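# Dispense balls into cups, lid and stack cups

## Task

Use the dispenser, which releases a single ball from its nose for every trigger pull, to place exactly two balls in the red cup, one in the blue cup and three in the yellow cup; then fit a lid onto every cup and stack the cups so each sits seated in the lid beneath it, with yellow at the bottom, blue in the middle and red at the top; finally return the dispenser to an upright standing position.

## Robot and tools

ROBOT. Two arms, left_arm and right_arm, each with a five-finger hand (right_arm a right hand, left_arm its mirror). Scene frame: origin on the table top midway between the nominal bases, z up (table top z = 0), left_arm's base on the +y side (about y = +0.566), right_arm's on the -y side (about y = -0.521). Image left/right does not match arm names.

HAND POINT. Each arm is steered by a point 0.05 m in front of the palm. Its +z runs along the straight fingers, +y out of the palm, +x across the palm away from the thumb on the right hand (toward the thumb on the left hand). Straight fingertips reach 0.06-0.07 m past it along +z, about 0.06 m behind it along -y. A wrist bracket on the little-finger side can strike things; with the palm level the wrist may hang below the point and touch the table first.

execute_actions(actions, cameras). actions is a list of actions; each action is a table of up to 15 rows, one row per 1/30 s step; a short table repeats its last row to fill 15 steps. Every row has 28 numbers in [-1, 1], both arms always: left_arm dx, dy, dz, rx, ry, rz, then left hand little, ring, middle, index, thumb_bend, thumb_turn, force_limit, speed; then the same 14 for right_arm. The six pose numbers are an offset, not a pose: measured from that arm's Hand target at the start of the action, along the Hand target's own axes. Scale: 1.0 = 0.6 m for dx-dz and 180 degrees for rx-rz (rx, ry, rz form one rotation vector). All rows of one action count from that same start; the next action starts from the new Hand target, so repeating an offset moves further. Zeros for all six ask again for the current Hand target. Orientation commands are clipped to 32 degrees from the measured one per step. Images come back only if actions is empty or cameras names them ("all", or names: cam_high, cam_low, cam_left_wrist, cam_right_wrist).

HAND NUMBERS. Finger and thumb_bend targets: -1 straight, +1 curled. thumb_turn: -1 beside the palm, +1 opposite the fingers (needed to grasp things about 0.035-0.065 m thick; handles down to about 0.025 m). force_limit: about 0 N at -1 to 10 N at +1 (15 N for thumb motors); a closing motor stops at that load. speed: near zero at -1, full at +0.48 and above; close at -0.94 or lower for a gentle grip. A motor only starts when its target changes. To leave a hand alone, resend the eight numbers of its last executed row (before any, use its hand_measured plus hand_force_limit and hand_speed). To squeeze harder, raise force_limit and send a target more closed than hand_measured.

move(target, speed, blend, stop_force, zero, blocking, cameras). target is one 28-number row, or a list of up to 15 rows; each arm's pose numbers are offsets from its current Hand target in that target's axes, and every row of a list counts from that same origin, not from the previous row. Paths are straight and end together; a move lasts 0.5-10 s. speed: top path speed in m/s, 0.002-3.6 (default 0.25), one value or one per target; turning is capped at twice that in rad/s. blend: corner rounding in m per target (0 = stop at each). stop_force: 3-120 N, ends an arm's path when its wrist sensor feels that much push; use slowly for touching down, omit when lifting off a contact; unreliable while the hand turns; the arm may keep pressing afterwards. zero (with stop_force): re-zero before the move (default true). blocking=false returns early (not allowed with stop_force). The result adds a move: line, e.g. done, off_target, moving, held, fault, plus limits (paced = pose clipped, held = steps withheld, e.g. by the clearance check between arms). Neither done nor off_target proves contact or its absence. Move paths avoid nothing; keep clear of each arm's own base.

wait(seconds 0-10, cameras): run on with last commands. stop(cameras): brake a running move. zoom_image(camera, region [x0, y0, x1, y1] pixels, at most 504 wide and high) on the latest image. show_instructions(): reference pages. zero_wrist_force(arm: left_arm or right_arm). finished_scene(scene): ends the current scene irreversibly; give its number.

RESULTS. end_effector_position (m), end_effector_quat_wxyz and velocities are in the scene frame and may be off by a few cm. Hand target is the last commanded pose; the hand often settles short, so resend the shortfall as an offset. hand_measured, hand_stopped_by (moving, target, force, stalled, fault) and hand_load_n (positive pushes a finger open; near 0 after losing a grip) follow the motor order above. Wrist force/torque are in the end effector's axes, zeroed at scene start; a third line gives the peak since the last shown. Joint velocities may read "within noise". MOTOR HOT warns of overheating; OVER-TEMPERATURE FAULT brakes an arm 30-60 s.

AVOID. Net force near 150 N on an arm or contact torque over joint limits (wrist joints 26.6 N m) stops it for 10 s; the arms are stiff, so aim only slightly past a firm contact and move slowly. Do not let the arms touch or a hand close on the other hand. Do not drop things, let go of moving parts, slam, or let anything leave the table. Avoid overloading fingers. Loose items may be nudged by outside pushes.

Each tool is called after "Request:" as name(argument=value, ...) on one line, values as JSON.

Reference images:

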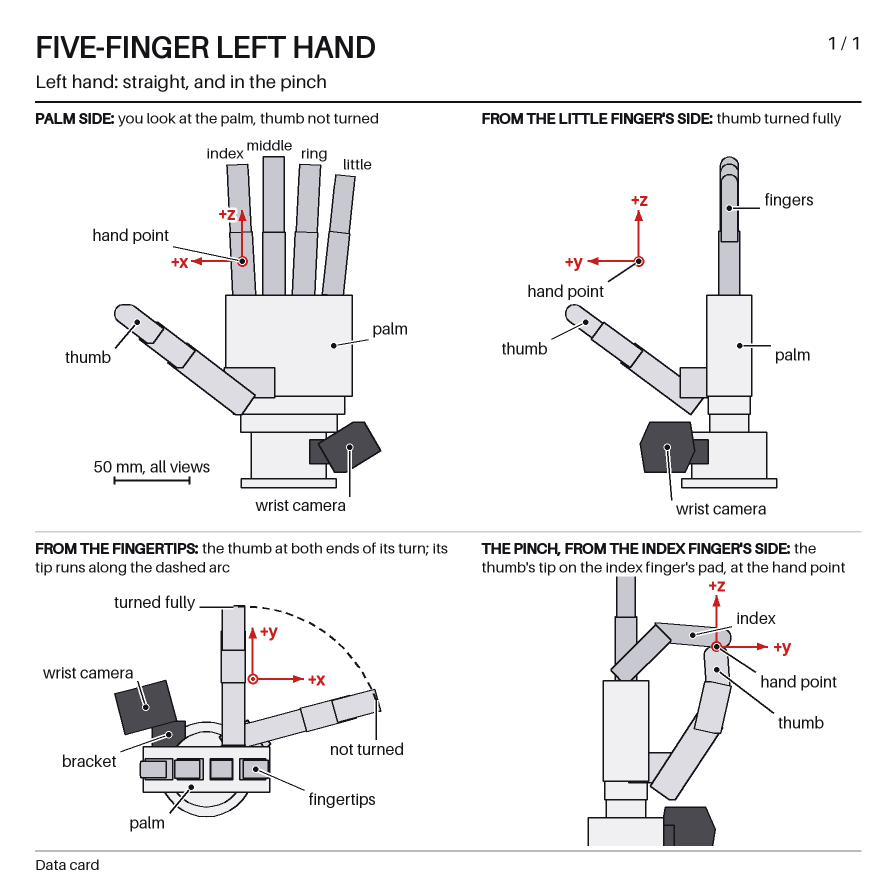

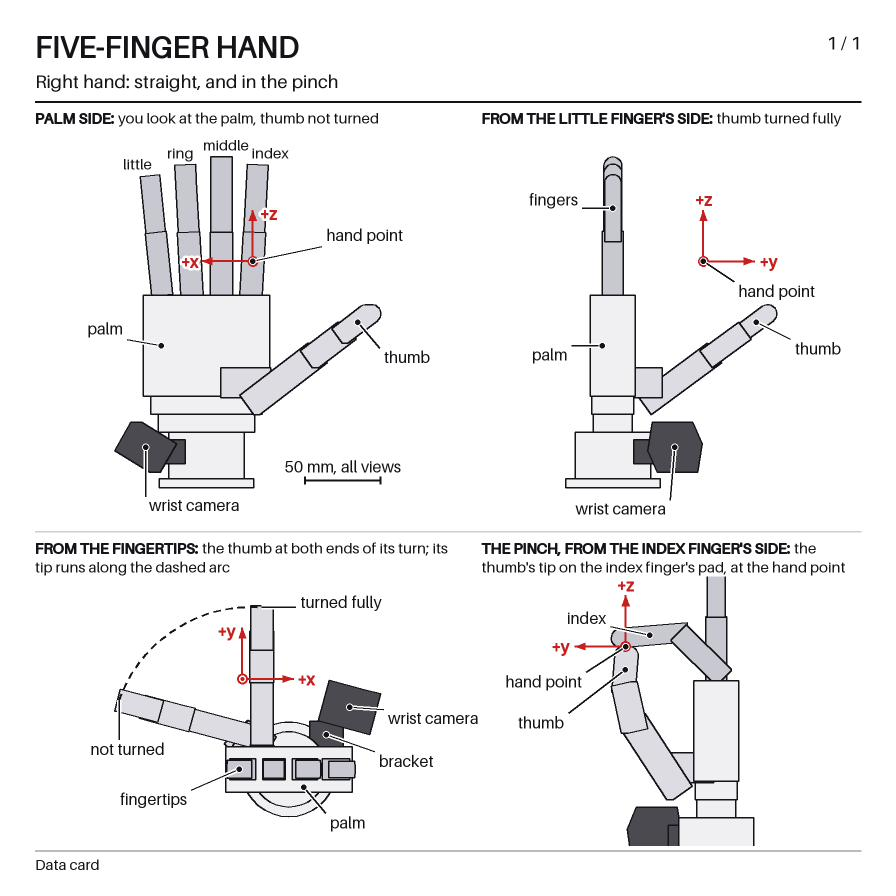

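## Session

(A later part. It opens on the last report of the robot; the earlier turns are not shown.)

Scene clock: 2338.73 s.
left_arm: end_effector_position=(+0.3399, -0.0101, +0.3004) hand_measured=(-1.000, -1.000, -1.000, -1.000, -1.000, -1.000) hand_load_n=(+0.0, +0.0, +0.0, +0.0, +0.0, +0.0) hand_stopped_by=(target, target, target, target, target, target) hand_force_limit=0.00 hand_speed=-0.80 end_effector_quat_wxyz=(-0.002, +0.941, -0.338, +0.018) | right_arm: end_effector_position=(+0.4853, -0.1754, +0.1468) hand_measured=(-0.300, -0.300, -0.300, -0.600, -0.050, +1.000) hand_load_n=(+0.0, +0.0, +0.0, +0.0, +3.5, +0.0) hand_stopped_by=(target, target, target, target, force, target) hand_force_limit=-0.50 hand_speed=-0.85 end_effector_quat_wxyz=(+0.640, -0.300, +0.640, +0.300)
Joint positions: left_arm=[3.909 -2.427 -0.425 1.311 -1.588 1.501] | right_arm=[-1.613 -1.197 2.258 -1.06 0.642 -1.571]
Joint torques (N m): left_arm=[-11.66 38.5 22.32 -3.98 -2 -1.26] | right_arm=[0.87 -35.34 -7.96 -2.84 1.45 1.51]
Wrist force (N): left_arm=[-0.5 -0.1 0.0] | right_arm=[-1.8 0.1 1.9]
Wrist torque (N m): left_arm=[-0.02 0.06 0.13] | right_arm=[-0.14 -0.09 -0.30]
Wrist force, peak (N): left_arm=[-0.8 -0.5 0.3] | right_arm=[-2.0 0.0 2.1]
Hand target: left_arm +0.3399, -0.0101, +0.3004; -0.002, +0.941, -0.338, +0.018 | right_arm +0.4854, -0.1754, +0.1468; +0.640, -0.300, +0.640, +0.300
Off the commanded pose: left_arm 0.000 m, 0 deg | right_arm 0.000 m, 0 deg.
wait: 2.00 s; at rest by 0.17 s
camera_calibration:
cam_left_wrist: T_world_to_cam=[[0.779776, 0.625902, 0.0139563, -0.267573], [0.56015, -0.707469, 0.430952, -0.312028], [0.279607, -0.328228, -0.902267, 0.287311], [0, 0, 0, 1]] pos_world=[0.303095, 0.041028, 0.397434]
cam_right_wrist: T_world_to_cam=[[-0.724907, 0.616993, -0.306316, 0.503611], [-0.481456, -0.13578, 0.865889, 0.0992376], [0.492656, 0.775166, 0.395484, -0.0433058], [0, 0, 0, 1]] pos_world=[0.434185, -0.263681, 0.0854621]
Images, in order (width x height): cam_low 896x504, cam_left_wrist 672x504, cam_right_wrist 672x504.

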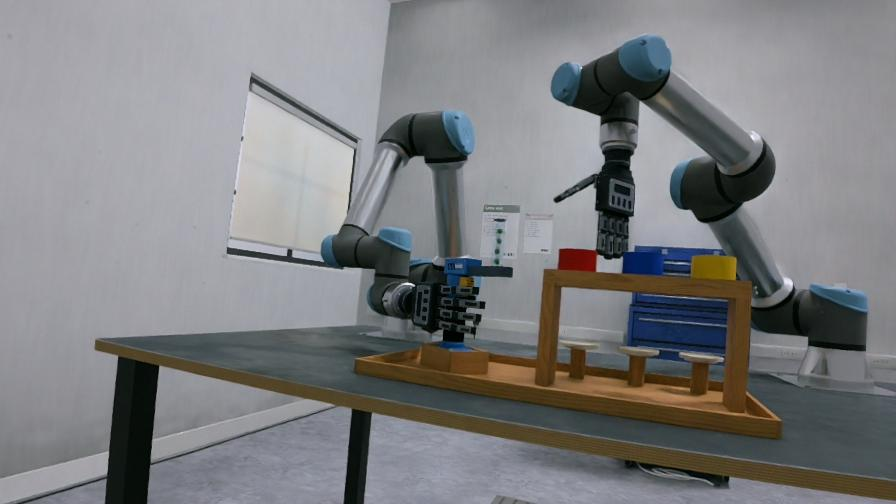

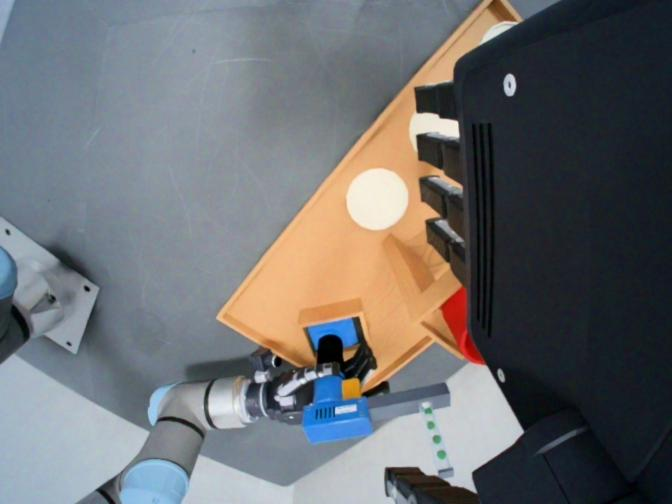

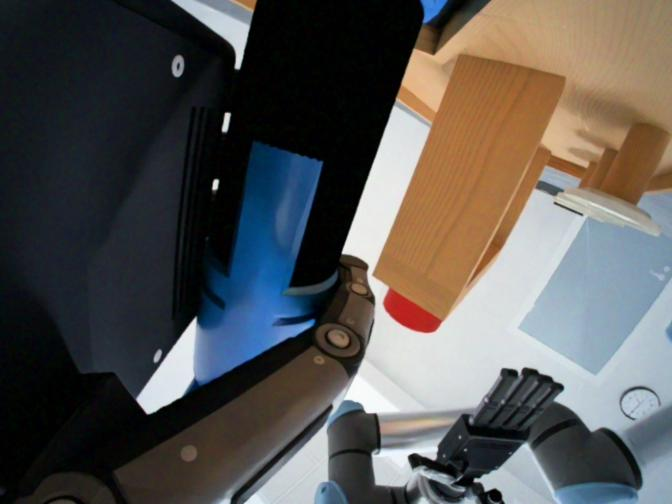

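Request:
execute_actions(actions=[[[0, 0, 0, 0, 0, 0, -1, -1, -1, -1, -1, -1, 0, -0.8, 0, 0, 0, 0, 0, 0, 1, 1, 1, -0.6, 0.6, 1, -0.35, -0.88]]])

Request:
wait(seconds=3, cameras=["cam_low", "cam_left_wrist", "cam_right_wrist"])

Request:
zoom_image(camera="cam_low", region=[390, 220, 530, 390])

Request:
zoom_image(camera="cam_left_wrist", region=[240, 290, 470, 480])

Scene clock: 2353.53 s.
left_arm: end_effector_position=(+0.3399, -0.0101, +0.3004) hand_measured=(-1.000, -1.000, -1.000, -1.000, -1.000, -1.000) hand_load_n=(+0.0, +0.0, +0.0, +0.0, +0.0, +0.0) hand_stopped_by=(target, target, target, target, target, target) hand_force_limit=0.00 hand_speed=-0.80 end_effector_quat_wxyz=(-0.002, +0.941, -0.338, +0.018) | right_arm: end_effector_position=(+0.4854, -0.1754, +0.1468) hand_measured=(+0.244, +0.266, +0.234, -0.600, -0.052, +1.000) hand_load_n=(+1.0, +4.5, +4.0, +0.0, +8.5, +1.5) hand_stopped_by=(force, force, force, target, force, target) hand_force_limit=-0.35 hand_speed=-0.88 end_effector_quat_wxyz=(+0.640, -0.300, +0.640, +0.300)
Joint positions: left_arm=[3.909 -2.427 -0.425 1.311 -1.588 1.501] | right_arm=[-1.613 -1.197 2.258 -1.06 0.642 -1.571]
Joint torques (N m): left_arm=[-11.41 38.4 22.66 -3.92 -1.83 -1.36] | right_arm=[-4.64 -34.4 -19.11 -1.14 0.5 1.42]
Wrist force (N): left_arm=[-0.8 -0.5 0.5] | right_arm=[-3.0 -3.1 2.8]
Wrist torque (N m): left_arm=[-0.11 0.13 0.12] | right_arm=[-0.27 -0.41 -0.76]
Wrist force, peak (N): left_arm=[-0.9 -0.4 0.4] | right_arm=[-1.9 -4.3 4.2]
Hand target: left_arm +0.3399, -0.0101, +0.3004; -0.002, +0.941, -0.338, +0.018 | right_arm +0.4854, -0.1754, +0.1468; +0.640, -0.300, +0.640, +0.300
Off the commanded pose: left_arm 0.000 m, 0 deg | right_arm 0.000 m, 0 deg.
Step readings (end_effector_position of left_arm | right_arm):
0: (+0.3399, -0.0101, +0.3004) | (+0.4853, -0.1754, +0.1468)
1: (+0.3399, -0.0101, +0.3004) | (+0.4853, -0.1754, +0.1468)
2: (+0.3399, -0.0101, +0.3004) | (+0.4853, -0.1754, +0.1468)
4: (+0.3399, -0.0101, +0.3004) | (+0.4853, -0.1754, +0.1468)
8: (+0.3399, -0.0101, +0.3004) | (+0.4853, -0.1754, +0.1468)
15: (+0.3399, -0.0101, +0.3004) | (+0.4853, -0.1754, +0.1468)

Scene clock: 2356.53 s.
left_arm: end_effector_position=(+0.3399, -0.0101, +0.3004) hand_measured=(-1.000, -1.000, -1.000, -1.000, -1.000, -1.000) hand_load_n=(+0.0, +0.0, +0.0, +0.0, +0.0, +0.0) hand_stopped_by=(target, target, target, target, target, target) hand_force_limit=0.00 hand_speed=-0.80 end_effector_quat_wxyz=(-0.002, +0.941, -0.338, +0.018) | right_arm: end_effector_position=(+0.4854, -0.1754, +0.1468) hand_measured=(+0.244, +0.266, +0.234, -0.600, -0.052, +1.000) hand_load_n=(+1.0, +4.5, +3.5, +0.0, +8.5, +1.5) hand_stopped_by=(force, force, force, target, force, target) hand_force_limit=-0.35 hand_speed=-0.88 end_effector_quat_wxyz=(+0.640, -0.300, +0.640, +0.300)
Joint positions: left_arm=[3.909 -2.427 -0.425 1.311 -1.588 1.501] | right_arm=[-1.613 -1.197 2.258 -1.06 0.642 -1.571]
Joint torques (N m): left_arm=[-11.59 39.01 22.25 -3.94 -1.67 -1.21] | right_arm=[4.08 -33.05 -19.46 2.33 -2.41 1.62]
Wrist force (N): left_arm=[-0.5 -0.4 0.3] | right_arm=[-3.2 -3.1 2.7]
Wrist torque (N m): left_arm=[-0.08 0.08 0.13] | right_arm=[-0.27 -0.38 -0.77]
Wrist force, peak (N): left_arm=[-0.6 -0.5 0.5] | right_arm=[-2.8 -3.3 3.2]
Hand target: left_arm +0.3399, -0.0101, +0.3004; -0.002, +0.941, -0.338, +0.018 | right_arm +0.4854, -0.1754, +0.1468; +0.640, -0.300, +0.640, +0.300
Off the commanded pose: left_arm 0.000 m, 0 deg | right_arm 0.000 m, 0 deg.
wait: 3.00 s; at rest by 0.17 s
camera_calibration:
cam_left_wrist: T_world_to_cam=[[0.779776, 0.625902, 0.0139563, -0.267573], [0.56015, -0.707469, 0.430952, -0.312028], [0.279607, -0.328228, -0.902267, 0.287311], [0, 0, 0, 1]] pos_world=[0.303095, 0.041028, 0.397434]
cam_right_wrist: T_world_to_cam=[[-0.724907, 0.616993, -0.306316, 0.503611], [-0.481456, -0.13578, 0.865889, 0.0992376], [0.492656, 0.775166, 0.395484, -0.0433058], [0, 0, 0, 1]] pos_world=[0.434185, -0.263681, 0.0854621]
Images, in order (width x height): cam_low 896x504, cam_left_wrist 672x504, cam_right_wrist 672x504.

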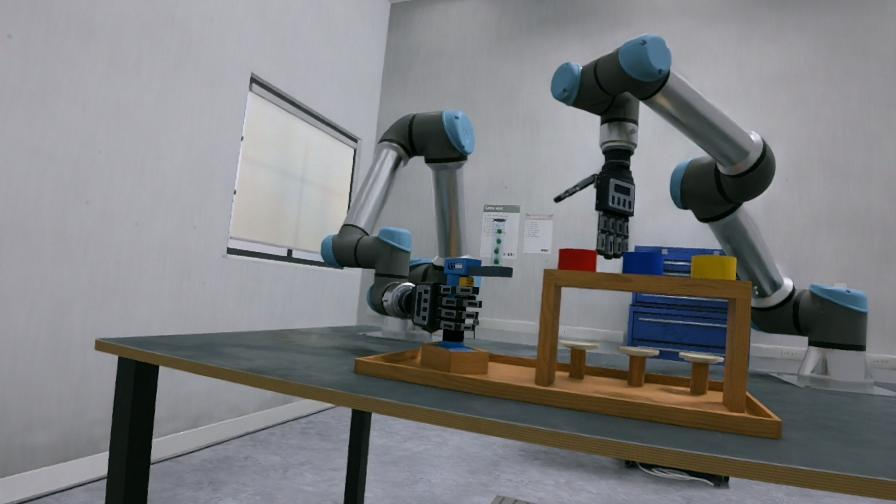

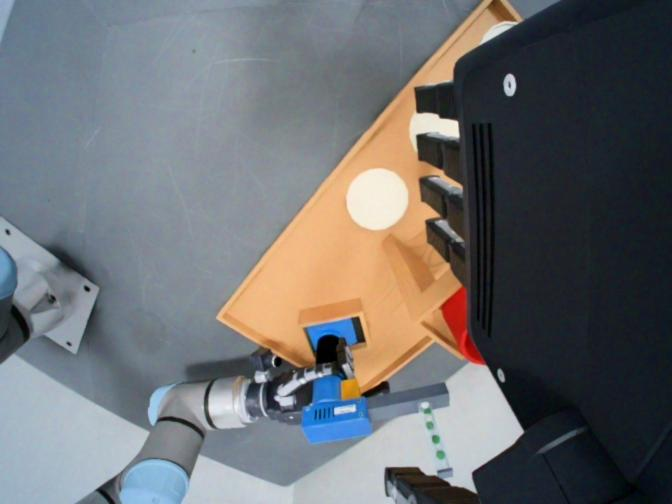

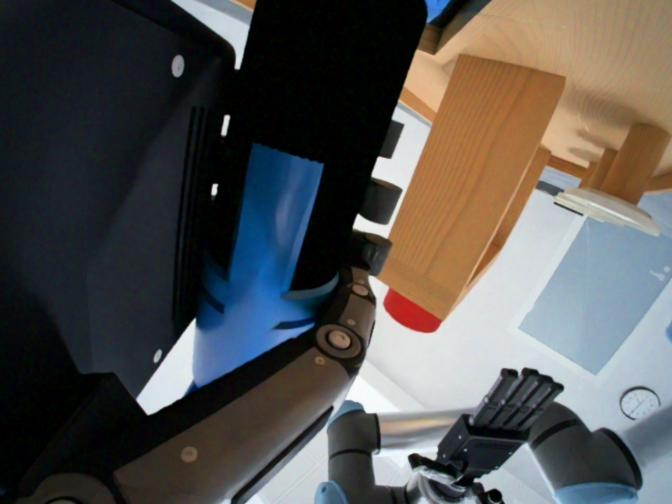

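Scaled by 2.965 from the camera's 896x504 image, which has a finer 1280x720 frame.

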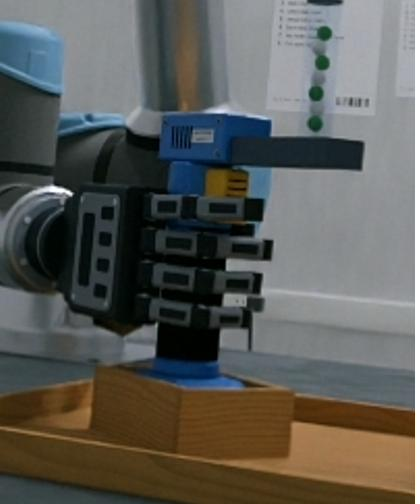

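Scaled by 2.191 from the camera's 672x504 image, which has a finer 960x720 frame.

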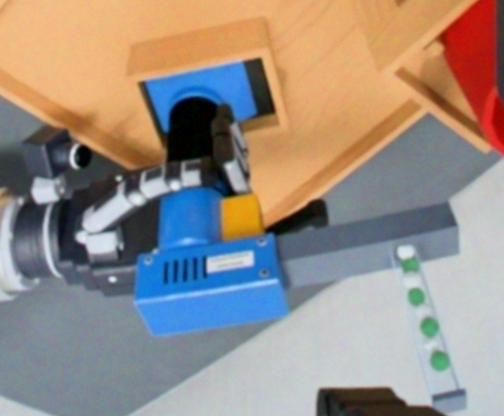

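Request:
move(target=[0,0,0,0,0,0,-1,-1,-1,-1,-1,-1,0,-0.8,-0.1,0,0,0,0,0,1,1,1,-0.6,0.6,1,-0.35,-0.88], speed=0.04, cameras=["cam_left_wrist","cam_high","cam_low"])

Scene clock: 2422.70 s.
left_arm: end_effector_position=(+0.3399, -0.0101, +0.3004) hand_measured=(-1.000, -1.000, -1.000, -1.000, -1.000, -1.000) hand_load_n=(+0.0, +0.0, +0.0, +0.0, +0.0, +0.0) hand_stopped_by=(target, target, target, target, target, target) hand_force_limit=0.00 hand_speed=-0.80 end_effector_quat_wxyz=(-0.002, +0.941, -0.338, +0.018) | right_arm: end_effector_position=(+0.4854, -0.1754, +0.2067) hand_measured=(+0.246, +0.268, +0.232, -0.600, -0.052, +1.000) hand_load_n=(+0.0, +0.5, +4.5, +0.0, +6.5, +0.5) hand_stopped_by=(force, force, force, target, force, target) hand_force_limit=-0.35 hand_speed=-0.88 end_effector_quat_wxyz=(+0.640, -0.300, +0.640, +0.300)
Joint positions: left_arm=[3.909 -2.427 -0.425 1.311 -1.588 1.501] | right_arm=[-1.613 -1.345 2.22 -0.874 0.642 -1.571]
Joint torques (N m): left_arm=[-12.08 38.13 22.04 -3.9 -1.59 -1.24] | right_arm=[-6.67 -35.83 -27.33 0.91 -2.3 -0.81]
Wrist force (N): left_arm=[-0.5 -0.3 -0.2] | right_arm=[2.5 -0.5 2.6]
Wrist torque (N m): left_arm=[-0.04 0.08 0.13] | right_arm=[-0.18 -0.13 -0.06]
Wrist force, peak (N): left_arm=[-0.9 -0.6 0.3] | right_arm=[4.2 -2.6 2.7]
Hand target: left_arm +0.3399, -0.0101, +0.3004; -0.002, +0.941, -0.338, +0.018 | right_arm +0.4854, -0.1754, +0.2068; +0.640, -0.300, +0.640, +0.300
Off the commanded pose: left_arm 0.000 m, 0 deg | right_arm 0.000 m, 0 deg.
move: done
camera_calibration:
cam_left_wrist: T_world_to_cam=[[0.779776, 0.625902, 0.0139563, -0.267573], [0.56015, -0.707469, 0.430952, -0.312028], [0.279607, -0.328228, -0.902267, 0.287311], [0, 0, 0, 1]] pos_world=[0.303095, 0.041028, 0.397434]
Images, in order (width x height): cam_high 896x504, cam_low 896x504, cam_left_wrist 672x504.

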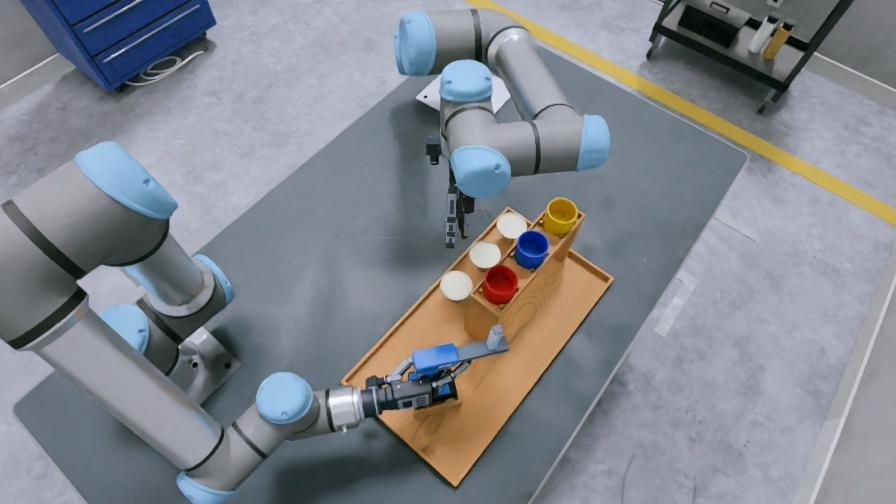

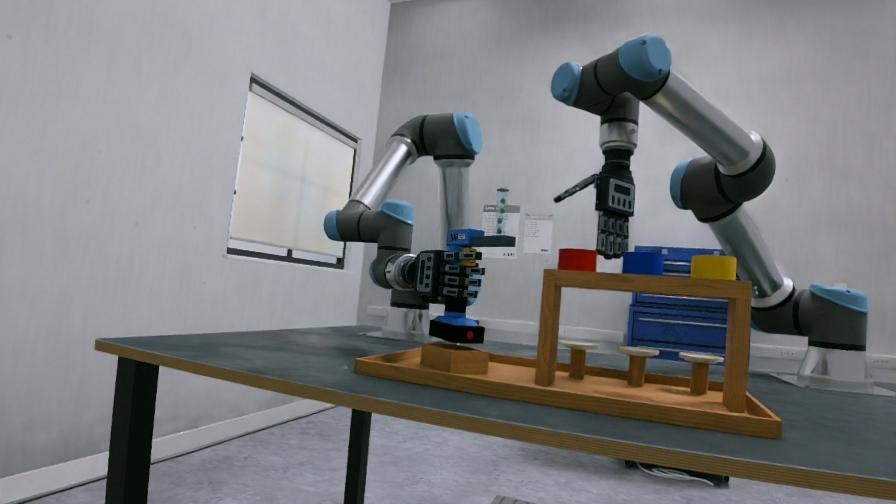

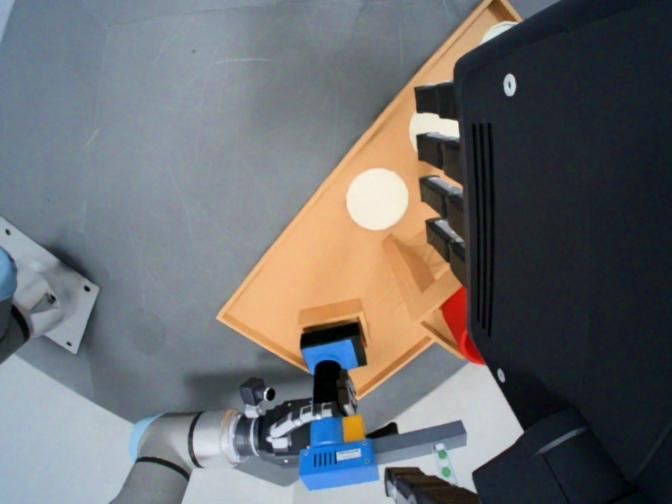

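Request:
zoom_image(camera="cam_low", region=[380, 170, 560, 370])

Request:
zoom_image(camera="cam_left_wrist", region=[250, 300, 500, 500])

Scaled by 2.520 from the camera's 896x504 image, which has a finer 1280x720 frame.

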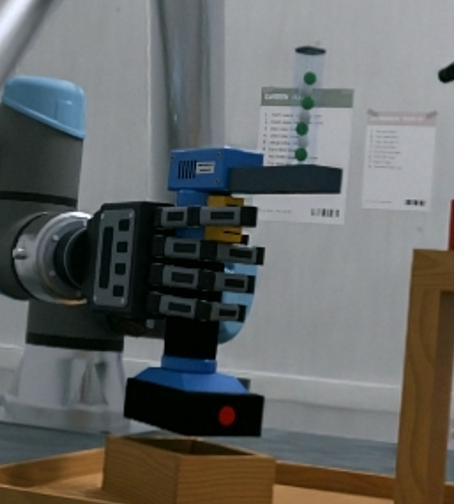

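Scaled by 2.016 from the camera's 672x504 image, which has a finer 960x720 frame.

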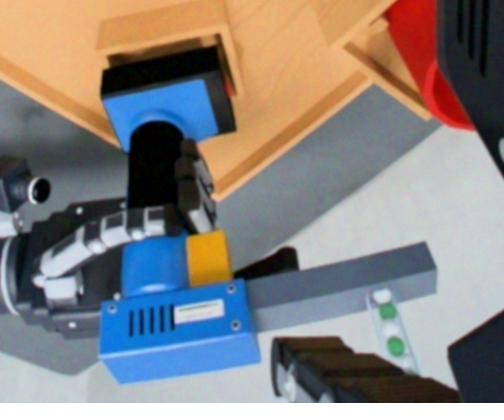

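Request:
move(target=[[-0.0857,-0.1653,-0.1668,0,0,0,-1,-1,-1,-1,-1,-1,0,-0.8,-0.1555,0,0,0,0,0,1,1,1,-0.6,0.6,1,-0.35,-0.88],[-0.0857,-0.1653,-0.1668,0,0,0,-1,-1,-1,-1,-1,-1,0,-0.8,-0.1555,0.2272,0.0778,0,0,0,1,1,1,-0.6,0.6,1,-0.35,-0.88],[-0.0857,-0.1653,-0.1668,0,0,0,-1,-1,-1,-1,-1,-1,0,-0.8,-0.0788,0.2272,0.0778,0,0,0,1,1,1,-0.6,0.6,1,-0.35,-0.88]], speed=[0.1,0.1,0.06], blend=[0.01,0.01,0], cameras=["all"])

Scene clock: 2486.13 s.
left_arm: end_effector_position=(+0.3599, +0.1000, +0.4003) hand_measured=(-1.000, -1.000, -1.000, -1.000, -1.000, -1.000) hand_load_n=(+0.0, +0.0, +0.0, +0.0, +0.0, +0.0) hand_stopped_by=(target, target, target, target, target, target) hand_force_limit=0.00 hand_speed=-0.80 end_effector_quat_wxyz=(-0.002, +0.941, -0.338, +0.018) | right_arm: end_effector_position=(+0.4105, -0.0523, +0.2542) hand_measured=(+0.246, +0.268, +0.232, -0.600, -0.052, +1.000) hand_load_n=(+0.0, +1.0, +5.0, +0.0, +6.5, +1.0) hand_stopped_by=(force, force, force, target, force, target) hand_force_limit=-0.35 hand_speed=-0.88 end_effector_quat_wxyz=(+0.640, -0.300, +0.640, +0.300)
Joint positions: left_arm=[4.086 -2.228 -0.509 1.199 -1.582 1.678] | right_arm=[-1.225 -1.456 2.186 -0.729 1.03 -1.571]
Joint torques (N m): left_arm=[10.83 45.85 22.03 -4.13 2.59 1.5] | right_arm=[5.31 -18.88 -11.71 -4.59 1.8 1.59]
Wrist force (N): left_arm=[-0.2 -0.7 0.2] | right_arm=[2.8 -0.8 2.7]
Wrist torque (N m): left_arm=[-0.12 0.04 -0.05] | right_arm=[-0.16 -0.13 -0.04]
Wrist force, peak (N): left_arm=[-0.9 -0.3 0.5] | right_arm=[2.6 -0.8 3.4]
Hand target: left_arm +0.3599, +0.1000, +0.4003; -0.002, +0.941, -0.338, +0.018 | right_arm +0.4105, -0.0523, +0.2541; +0.640, -0.300, +0.640, +0.300
Off the commanded pose: left_arm 0.000 m, 0 deg | right_arm 0.000 m, 0 deg.
move: done
camera_calibration:
cam_left_wrist: T_world_to_cam=[[0.779776, 0.625902, 0.0139563, -0.353474], [0.56015, -0.707469, 0.430952, -0.288391], [0.279607, -0.328228, -0.902267, 0.407993], [0, 0, 0, 1]] pos_world=[0.323095, 0.151128, 0.497334]
cam_right_wrist: T_world_to_cam=[[-0.724907, 0.616993, -0.306316, 0.406231], [-0.481456, -0.13578, 0.865889, -0.0130188], [0.492656, 0.775166, 0.395484, -0.144264], [0, 0, 0, 1]] pos_world=[0.359285, -0.140581, 0.192762]

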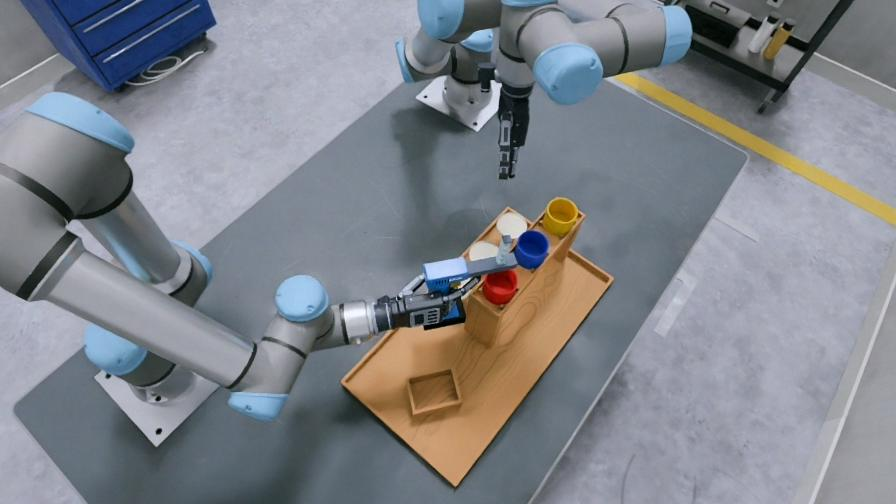

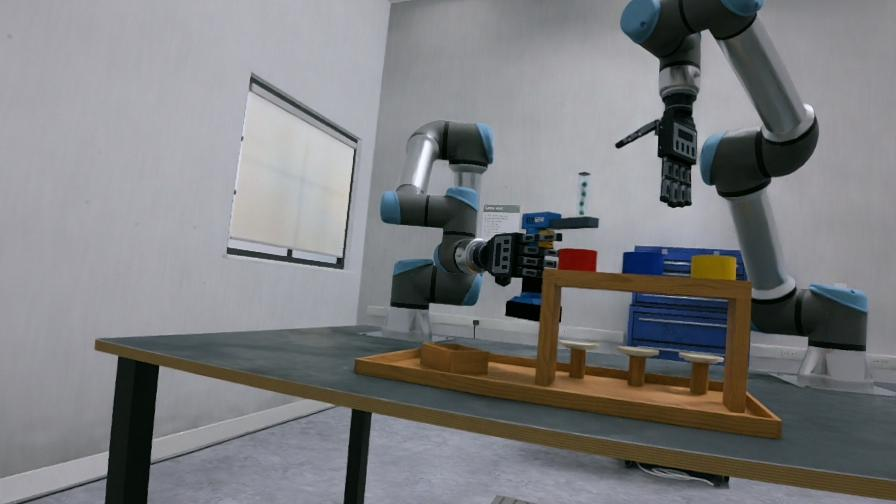

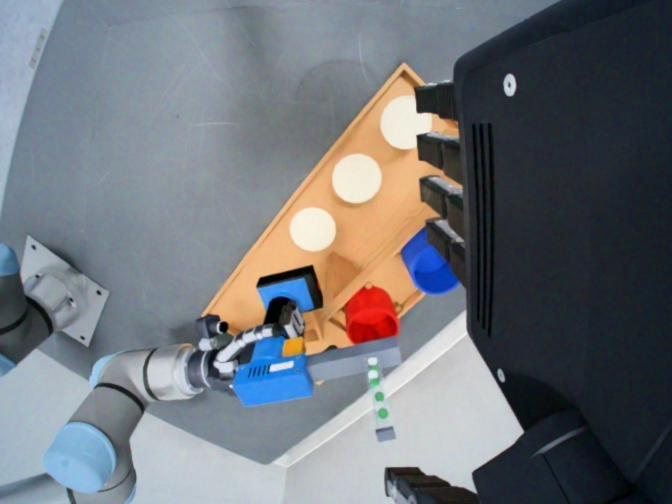

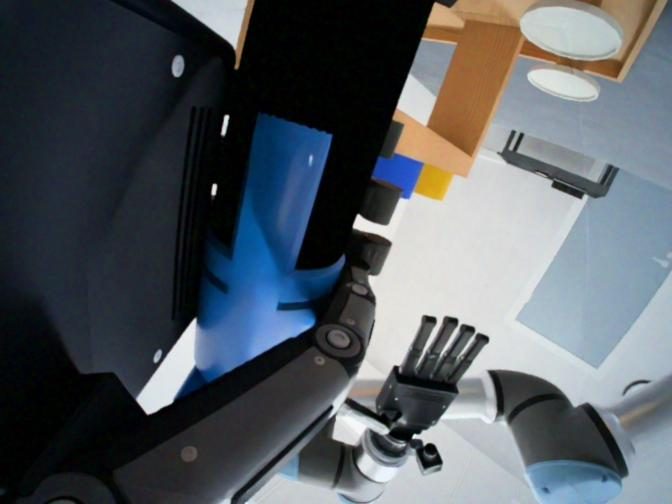

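Request:
zoom_image(camera="cam_left_wrist", region=[220, 230, 440, 450])

Request:
zoom_image(camera="cam_high", region=[400, 180, 600, 340])

Request:
zoom_image(camera="cam_low", region=[450, 160, 650, 330])

Scaled by 2.291 from the camera's 672x504 image, which has a finer 960x720 frame.

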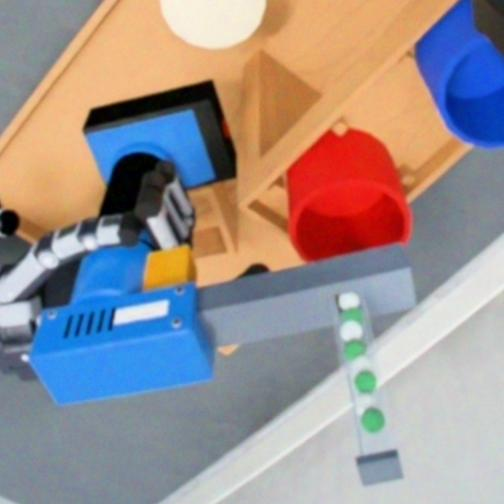

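Scaled by 2.520 from the camera's 896x504 image, which has a finer 1280x720 frame.

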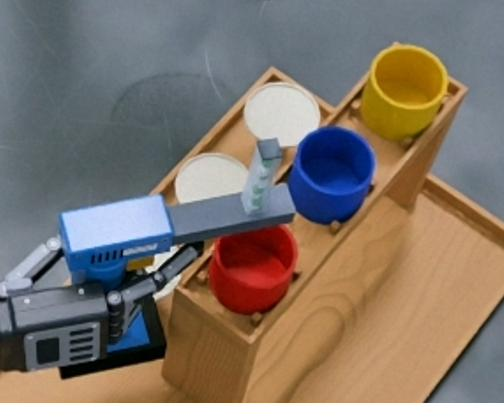

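Scaled by 2.520 from the camera's 896x504 image, which has a finer 1280x720 frame.

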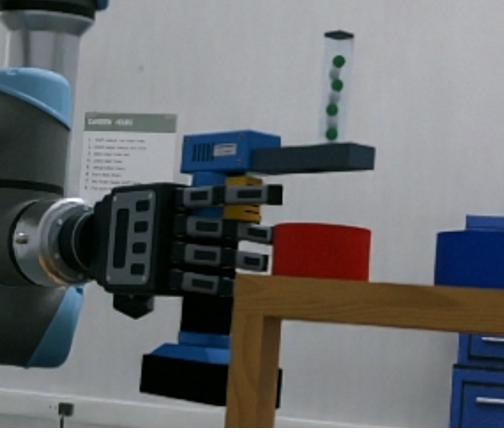

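Request:
move(target=[0,0,0,0,0,0,-1,-1,-1,-1,-1,-1,0,-0.8,0,-0.0055,0.009,0,0,0,1,1,1,-0.6,0.6,1,-0.35,-0.88], speed=0.05)

Request:
execute_actions(actions=[[[0,0,0,0,0,0,-1,-1,-1,-1,-1,-1,0,-0.8,0,0,0,0,0,0,1,1,1,0.15,0.6,1,0.8,-0.75]]], cameras=["cam_left_wrist","cam_low"])

Scene clock: 2526.07 s.
left_arm: end_effector_position=(+0.3599, +0.1000, +0.4003) hand_measured=(-1.000, -1.000, -1.000, -1.000, -1.000, -1.000) hand_load_n=(+0.0, +0.0, +0.0, +0.0, +0.0, +0.0) hand_stopped_by=(target, target, target, target, target, target) hand_force_limit=0.00 hand_speed=-0.80 end_effector_quat_wxyz=(-0.002, +0.941, -0.338, +0.018) | right_arm: end_effector_position=(+0.4163, -0.0503, +0.2541) hand_measured=(+0.246, +0.268, +0.232, -0.600, -0.052, +1.000) hand_load_n=(+0.0, +0.5, +4.5, +0.0, +6.5, +0.5) hand_stopped_by=(force, force, force, target, force, target) hand_force_limit=-0.35 hand_speed=-0.88 end_effector_quat_wxyz=(+0.640, -0.300, +0.640, +0.300)
Joint positions: left_arm=[4.086 -2.228 -0.509 1.199 -1.582 1.678] | right_arm=[-1.225 -1.443 2.17 -0.727 1.03 -1.571]
Joint torques (N m): left_arm=[9.58 46.66 22.27 -4.09 2.49 1.54] | right_arm=[-7.02 -18.6 -29.84 0.09 -2.02 1.62]
Wrist force (N): left_arm=[-0.6 -0.4 0.3] | right_arm=[2.6 -0.8 2.4]
Wrist torque (N m): left_arm=[-0.08 0.10 -0.09] | right_arm=[-0.14 -0.09 -0.05]
Wrist force, peak (N): left_arm=[-0.6 -0.6 0.2] | right_arm=[3.0 -0.7 2.6]
Hand target: left_arm +0.3599, +0.1000, +0.4003; -0.002, +0.941, -0.338, +0.018 | right_arm +0.4165, -0.0502, +0.2541; +0.640, -0.300, +0.640, +0.300
Off the commanded pose: left_arm 0.000 m, 0 deg | right_arm 0.000 m, 0 deg.
move: done

Scene clock: 2527.43 s.
left_arm: end_effector_position=(+0.3599, +0.1000, +0.4003) hand_measured=(-1.000, -1.000, -1.000, -1.000, -1.000, -1.000) hand_load_n=(+0.0, +0.0, +0.0, +0.0, +0.0, +0.0) hand_stopped_by=(target, target, target, target, target, target) hand_force_limit=0.00 hand_speed=-0.80 end_effector_quat_wxyz=(-0.002, +0.941, -0.338, +0.018) | right_arm: end_effector_position=(+0.4165, -0.0502, +0.2541) hand_measured=(+0.246, +0.268, +0.232, +0.148, -0.052, +1.000) hand_load_n=(+0.0, +0.0, +3.0, +8.0, +12.0, -0.5) hand_stopped_by=(force, force, force, target, force, target) hand_force_limit=0.80 hand_speed=-0.75 end_effector_quat_wxyz=(+0.640, -0.300, +0.640, +0.300)
Joint positions: left_arm=[4.086 -2.228 -0.509 1.199 -1.582 1.678] | right_arm=[-1.225 -1.442 2.17 -0.727 1.03 -1.571]
Joint torques (N m): left_arm=[10.59 45.94 22.2 -4.23 2.5 1.63] | right_arm=[-5.99 -19.16 -29.71 -0.6 -1.71 0.98]
Wrist force (N): left_arm=[-0.3 -0.3 0.2] | right_arm=[2.3 -0.4 1.0]
Wrist torque (N m): left_arm=[-0.06 0.06 -0.07] | right_arm=[-0.08 0.15 -0.04]
Wrist force, peak (N): left_arm=[-0.4 -0.7 0.3] | right_arm=[3.0 -0.7 2.9]
Hand target: left_arm +0.3599, +0.1000, +0.4003; -0.002, +0.941, -0.338, +0.018 | right_arm +0.4165, -0.0502, +0.2541; +0.640, -0.300, +0.640, +0.300
Off the commanded pose: left_arm 0.000 m, 0 deg | right_arm 0.000 m, 0 deg.
Step readings (end_effector_position of left_arm | right_arm):
0: (+0.3599, +0.1000, +0.4003) | (+0.4163, -0.0503, +0.2541)
1: (+0.3599, +0.1000, +0.4003) | (+0.4164, -0.0503, +0.2541)
2: (+0.3599, +0.1000, +0.4003) | (+0.4164, -0.0503, +0.2541)
4: (+0.3599, +0.1000, +0.4003) | (+0.4164, -0.0503, +0.2541)
8: (+0.3599, +0.1000, +0.4003) | (+0.4164, -0.0502, +0.2541)
15: (+0.3599, +0.1000, +0.4003) | (+0.4165, -0.0502, +0.2541)
camera_calibration:
cam_left_wrist: T_world_to_cam=[[0.779776, 0.625902, 0.0139563, -0.353474], [0.56015, -0.707469, 0.430952, -0.288391], [0.279607, -0.328228, -0.902267, 0.407993], [0, 0, 0, 1]] pos_world=[0.323095, 0.151128, 0.497334]
Images, in order (width x height): cam_low 896x504, cam_left_wrist 672x504.

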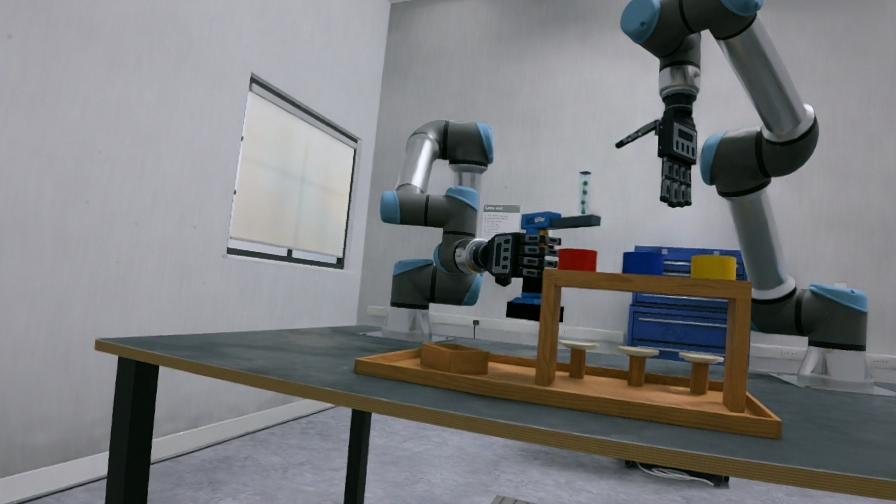

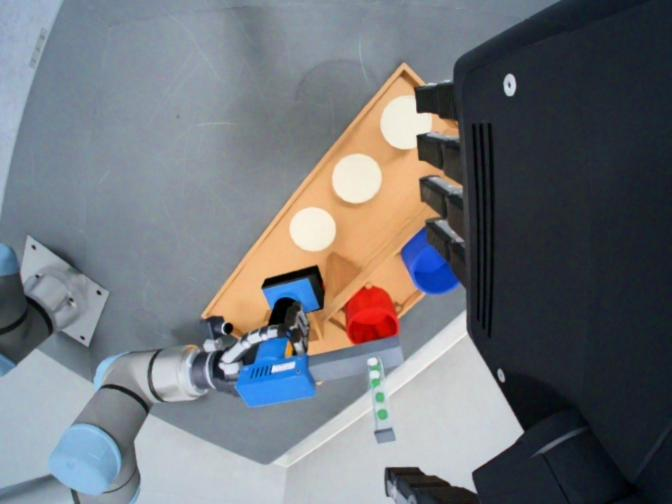

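Request:
zoom_image(camera="cam_left_wrist", region=[220, 230, 440, 450])

Request:
zoom_image(camera="cam_low", region=[490, 160, 620, 290])

Scaled by 2.291 from the camera's 672x504 image, which has a finer 960x720 frame.

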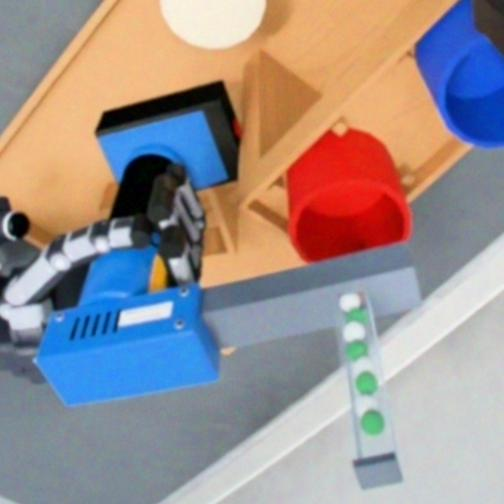

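Scaled by 3.877 from the camera's 896x504 image, which has a finer 1280x720 frame.

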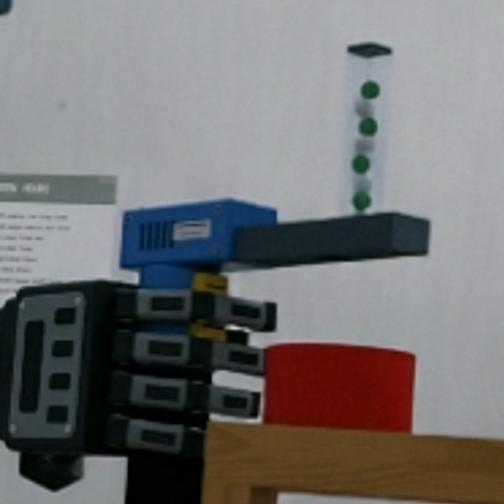

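Request:
execute_actions(actions=[[[0,0,0,0,0,0,-1,-1,-1,-1,-1,-1,0,-0.8,0,0,0,0,0,0,1,1,1,0.35,0.6,1,1,-0.8]]], cameras=["cam_left_wrist","cam_low"])

Request:
zoom_image(camera="cam_left_wrist", region=[220, 230, 440, 450])

Request:
zoom_image(camera="cam_low", region=[490, 160, 620, 290])

Scene clock: 2545.80 s.
left_arm: end_effector_position=(+0.3599, +0.1000, +0.4003) hand_measured=(-1.000, -1.000, -1.000, -1.000, -1.000, -1.000) hand_load_n=(+0.0, +0.0, +0.0, +0.0, +0.0, +0.0) hand_stopped_by=(target, target, target, target, target, target) hand_force_limit=0.00 hand_speed=-0.80 end_effector_quat_wxyz=(-0.002, +0.941, -0.338, +0.018) | right_arm: end_effector_position=(+0.4165, -0.0502, +0.2541) hand_measured=(+0.246, +0.268, +0.232, +0.182, -0.052, +1.000) hand_load_n=(+0.0, +0.0, +2.5, +9.0, +14.0, -1.0) hand_stopped_by=(force, force, force, force, force, target) hand_force_limit=1.00 hand_speed=-0.80 end_effector_quat_wxyz=(+0.640, -0.300, +0.640, +0.300)
Joint positions: left_arm=[4.086 -2.228 -0.509 1.199 -1.582 1.678] | right_arm=[-1.225 -1.442 2.17 -0.727 1.03 -1.571]
Joint torques (N m): left_arm=[10.65 46.35 21.94 -4.27 2.52 1.47] | right_arm=[-4.48 -23.53 -30.14 -4.89 1.56 -0.55]
Wrist force (N): left_arm=[-0.5 -0.4 0.2] | right_arm=[2.8 -0.2 1.1]
Wrist torque (N m): left_arm=[-0.07 0.09 -0.08] | right_arm=[-0.06 0.09 0.00]
Wrist force, peak (N): left_arm=[-0.6 -0.5 0.4] | right_arm=[3.1 -0.3 1.1]
Hand target: left_arm +0.3599, +0.1000, +0.4003; -0.002, +0.941, -0.338, +0.018 | right_arm +0.4165, -0.0502, +0.2541; +0.640, -0.300, +0.640, +0.300
Off the commanded pose: left_arm 0.000 m, 0 deg | right_arm 0.000 m, 0 deg.
Step readings (end_effector_position of left_arm | right_arm):
0: (+0.3599, +0.1000, +0.4003) | (+0.4165, -0.0502, +0.2541)
1: (+0.3599, +0.1000, +0.4003) | (+0.4165, -0.0502, +0.2541)
2: (+0.3599, +0.1000, +0.4003) | (+0.4165, -0.0502, +0.2541)
4: (+0.3599, +0.1000, +0.4003) | (+0.4165, -0.0502, +0.2541)
8: (+0.3599, +0.1000, +0.4003) | (+0.4165, -0.0502, +0.2541)
15: (+0.3599, +0.1000, +0.4003) | (+0.4165, -0.0502, +0.2541)
camera_calibration:
cam_left_wrist: T_world_to_cam=[[0.779776, 0.625902, 0.0139563, -0.353474], [0.56015, -0.707469, 0.430952, -0.288391], [0.279607, -0.328228, -0.902267, 0.407993], [0, 0, 0, 1]] pos_world=[0.323095, 0.151128, 0.497334]
Images, in order (width x height): cam_low 896x504, cam_left_wrist 672x504.

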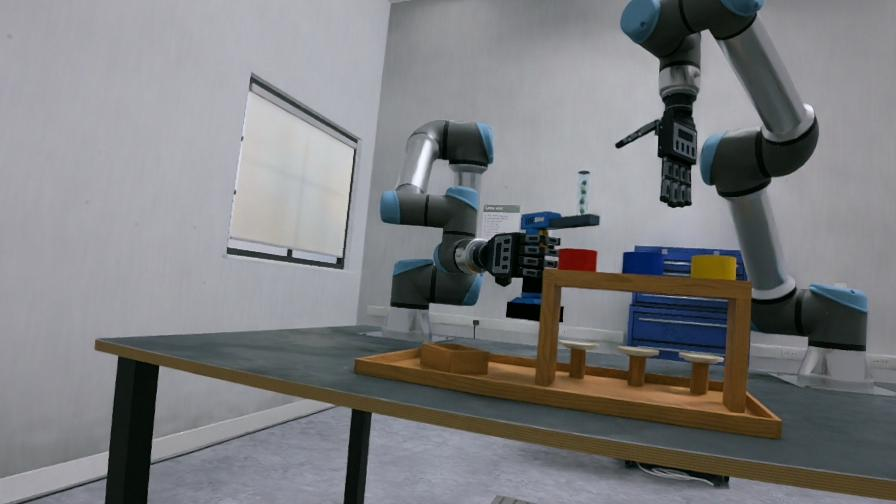

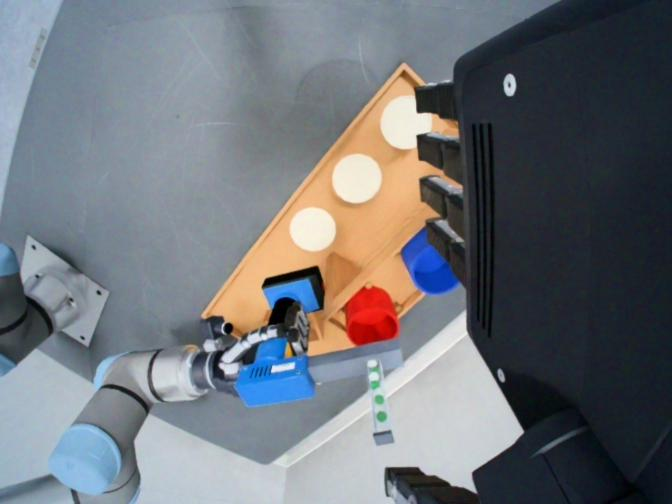

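Scaled by 2.291 from the camera's 672x504 image, which has a finer 960x720 frame.

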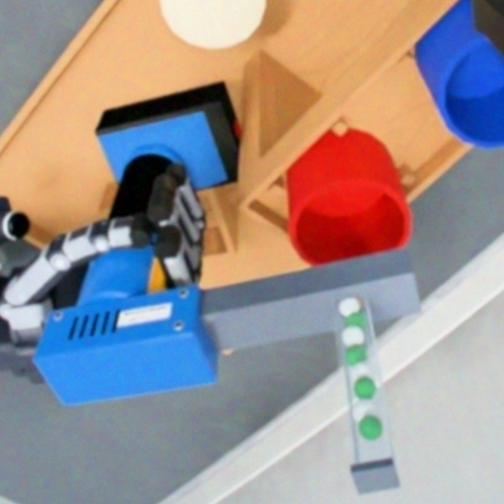

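Scaled by 3.877 from the camera's 896x504 image, which has a finer 1280x720 frame.

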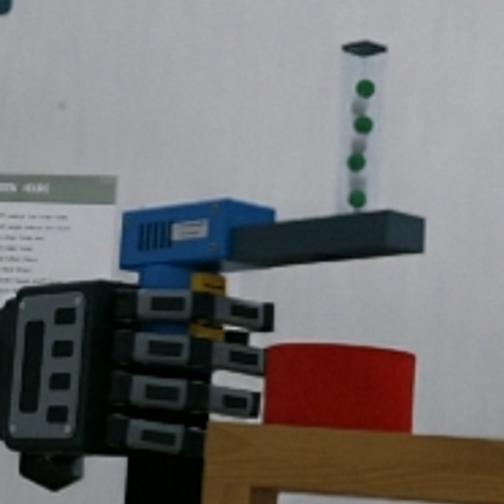

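Request:
execute_actions(actions=[[[0,0,0,0,0,0,-1,-1,-1,-1,-1,-1,0,-0.8,0,0,0,0,0,0,1,1,1,-0.6,0.6,1,-0.35,-0.7]]])

Request:
move(target=[[-0.0857,-0.1653,0.1668,0,0,0,-1,-1,-1,-1,-1,-1,0,-0.8,-0.0755,0.0055,-0.009,0,0,0,1,1,1,-0.6,0.6,1,-0.35,-0.7],[0,0,0,0,0,0,-1,-1,-1,-1,-1,-1,0,-0.8,-0.0755,-0.2272,-0.0778,0,0,0,1,1,1,-0.6,0.6,1,-0.35,-0.7]], speed=0.12, blend=[0.01,0])

Scene clock: 2688.23 s.
left_arm: end_effector_position=(+0.3599, +0.1000, +0.4003) hand_measured=(-1.000, -1.000, -1.000, -1.000, -1.000, -1.000) hand_load_n=(+0.0, +0.0, +0.0, +0.0, +0.0, +0.0) hand_stopped_by=(target, target, target, target, target, target) hand_force_limit=0.00 hand_speed=-0.80 end_effector_quat_wxyz=(-0.002, +0.941, -0.338, +0.018) | right_arm: end_effector_position=(+0.4165, -0.0502, +0.2541) hand_measured=(+0.246, +0.268, +0.232, -0.600, -0.052, +1.000) hand_load_n=(+0.0, +0.0, +4.0, +0.0, +14.0, +0.0) hand_stopped_by=(force, force, force, target, force, target) hand_force_limit=-0.35 hand_speed=-0.70 end_effector_quat_wxyz=(+0.640, -0.300, +0.640, +0.300)
Joint positions: left_arm=[4.086 -2.228 -0.509 1.199 -1.582 1.678] | right_arm=[-1.225 -1.442 2.17 -0.727 1.03 -1.571]
Joint torques (N m): left_arm=[10.43 45.89 21.86 -4.21 2.51 1.52] | right_arm=[-1.83 -27.91 -28.38 -3.52 1.42 -0.45]
Wrist force (N): left_arm=[0.0 -0.2 -0.1] | right_arm=[2.8 -0.7 2.2]
Wrist torque (N m): left_arm=[-0.03 0.01 -0.05] | right_arm=[-0.13 -0.10 -0.03]
Wrist force, peak (N): left_arm=[-0.8 -0.3 0.6] | right_arm=[2.9 -0.7 2.3]
Hand target: left_arm +0.3599, +0.1000, +0.4003; -0.002, +0.941, -0.338, +0.018 | right_arm +0.4165, -0.0502, +0.2541; +0.640, -0.300, +0.640, +0.300
Off the commanded pose: left_arm 0.000 m, 0 deg | right_arm 0.000 m, 0 deg.
Step readings (end_effector_position of left_arm | right_arm):
0: (+0.3599, +0.1000, +0.4003) | (+0.4165, -0.0502, +0.2541)
1: (+0.3599, +0.1000, +0.4003) | (+0.4165, -0.0502, +0.2541)
2: (+0.3599, +0.1000, +0.4003) | (+0.4165, -0.0502, +0.2541)
4: (+0.3599, +0.1000, +0.4003) | (+0.4165, -0.0502, +0.2541)
8: (+0.3599, +0.1000, +0.4003) | (+0.4165, -0.0502, +0.2541)
15: (+0.3599, +0.1000, +0.4003) | (+0.4165, -0.0502, +0.2541)

Scene clock: 2691.60 s.
left_arm: end_effector_position=(+0.3599, +0.1001, +0.4003) hand_measured=(-1.000, -1.000, -1.000, -1.000, -1.000, -1.000) hand_load_n=(+0.0, +0.0, +0.0, +0.0, +0.0, +0.0) hand_stopped_by=(target, target, target, target, target, target) hand_force_limit=0.00 hand_speed=-0.80 end_effector_quat_wxyz=(-0.002, +0.941, -0.338, +0.018) | right_arm: end_effector_position=(+0.4914, -0.1733, +0.2994) hand_measured=(+0.246, +0.268, +0.232, -0.600, -0.052, +1.000) hand_load_n=(+0.0, +0.0, +3.5, +0.0, +14.0, +0.0) hand_stopped_by=(force, force, force, target, force, target) hand_force_limit=-0.35 hand_speed=-0.70 end_effector_quat_wxyz=(+0.640, -0.300, +0.640, +0.300)
Joint positions: left_arm=[4.086 -2.227 -0.51 1.2 -1.582 1.678] | right_arm=[-1.606 -1.506 2.096 -0.589 0.649 -1.571]
Joint torques (N m): left_arm=[-11.77 32.51 22.14 -4.17 -2.66 -1.47] | right_arm=[-7.52 -16.23 -31.89 0.99 -2.13 -0.92]
Wrist force (N): left_arm=[-0.3 -0.5 0.5] | right_arm=[3.0 -0.4 2.5]
Wrist torque (N m): left_arm=[-0.10 0.06 0.15] | right_arm=[-0.17 -0.22 0.04]
Wrist force, peak (N): left_arm=[-0.4 -1.5 0.9] | right_arm=[2.9 -0.3 3.3]
Hand target: left_arm +0.3599, +0.1000, +0.4003; -0.002, +0.941, -0.338, +0.018 | right_arm +0.4914, -0.1733, +0.2994; +0.640, -0.300, +0.640, +0.300
Off the commanded pose: left_arm 0.000 m, 0 deg | right_arm 0.000 m, 0 deg.
move: done


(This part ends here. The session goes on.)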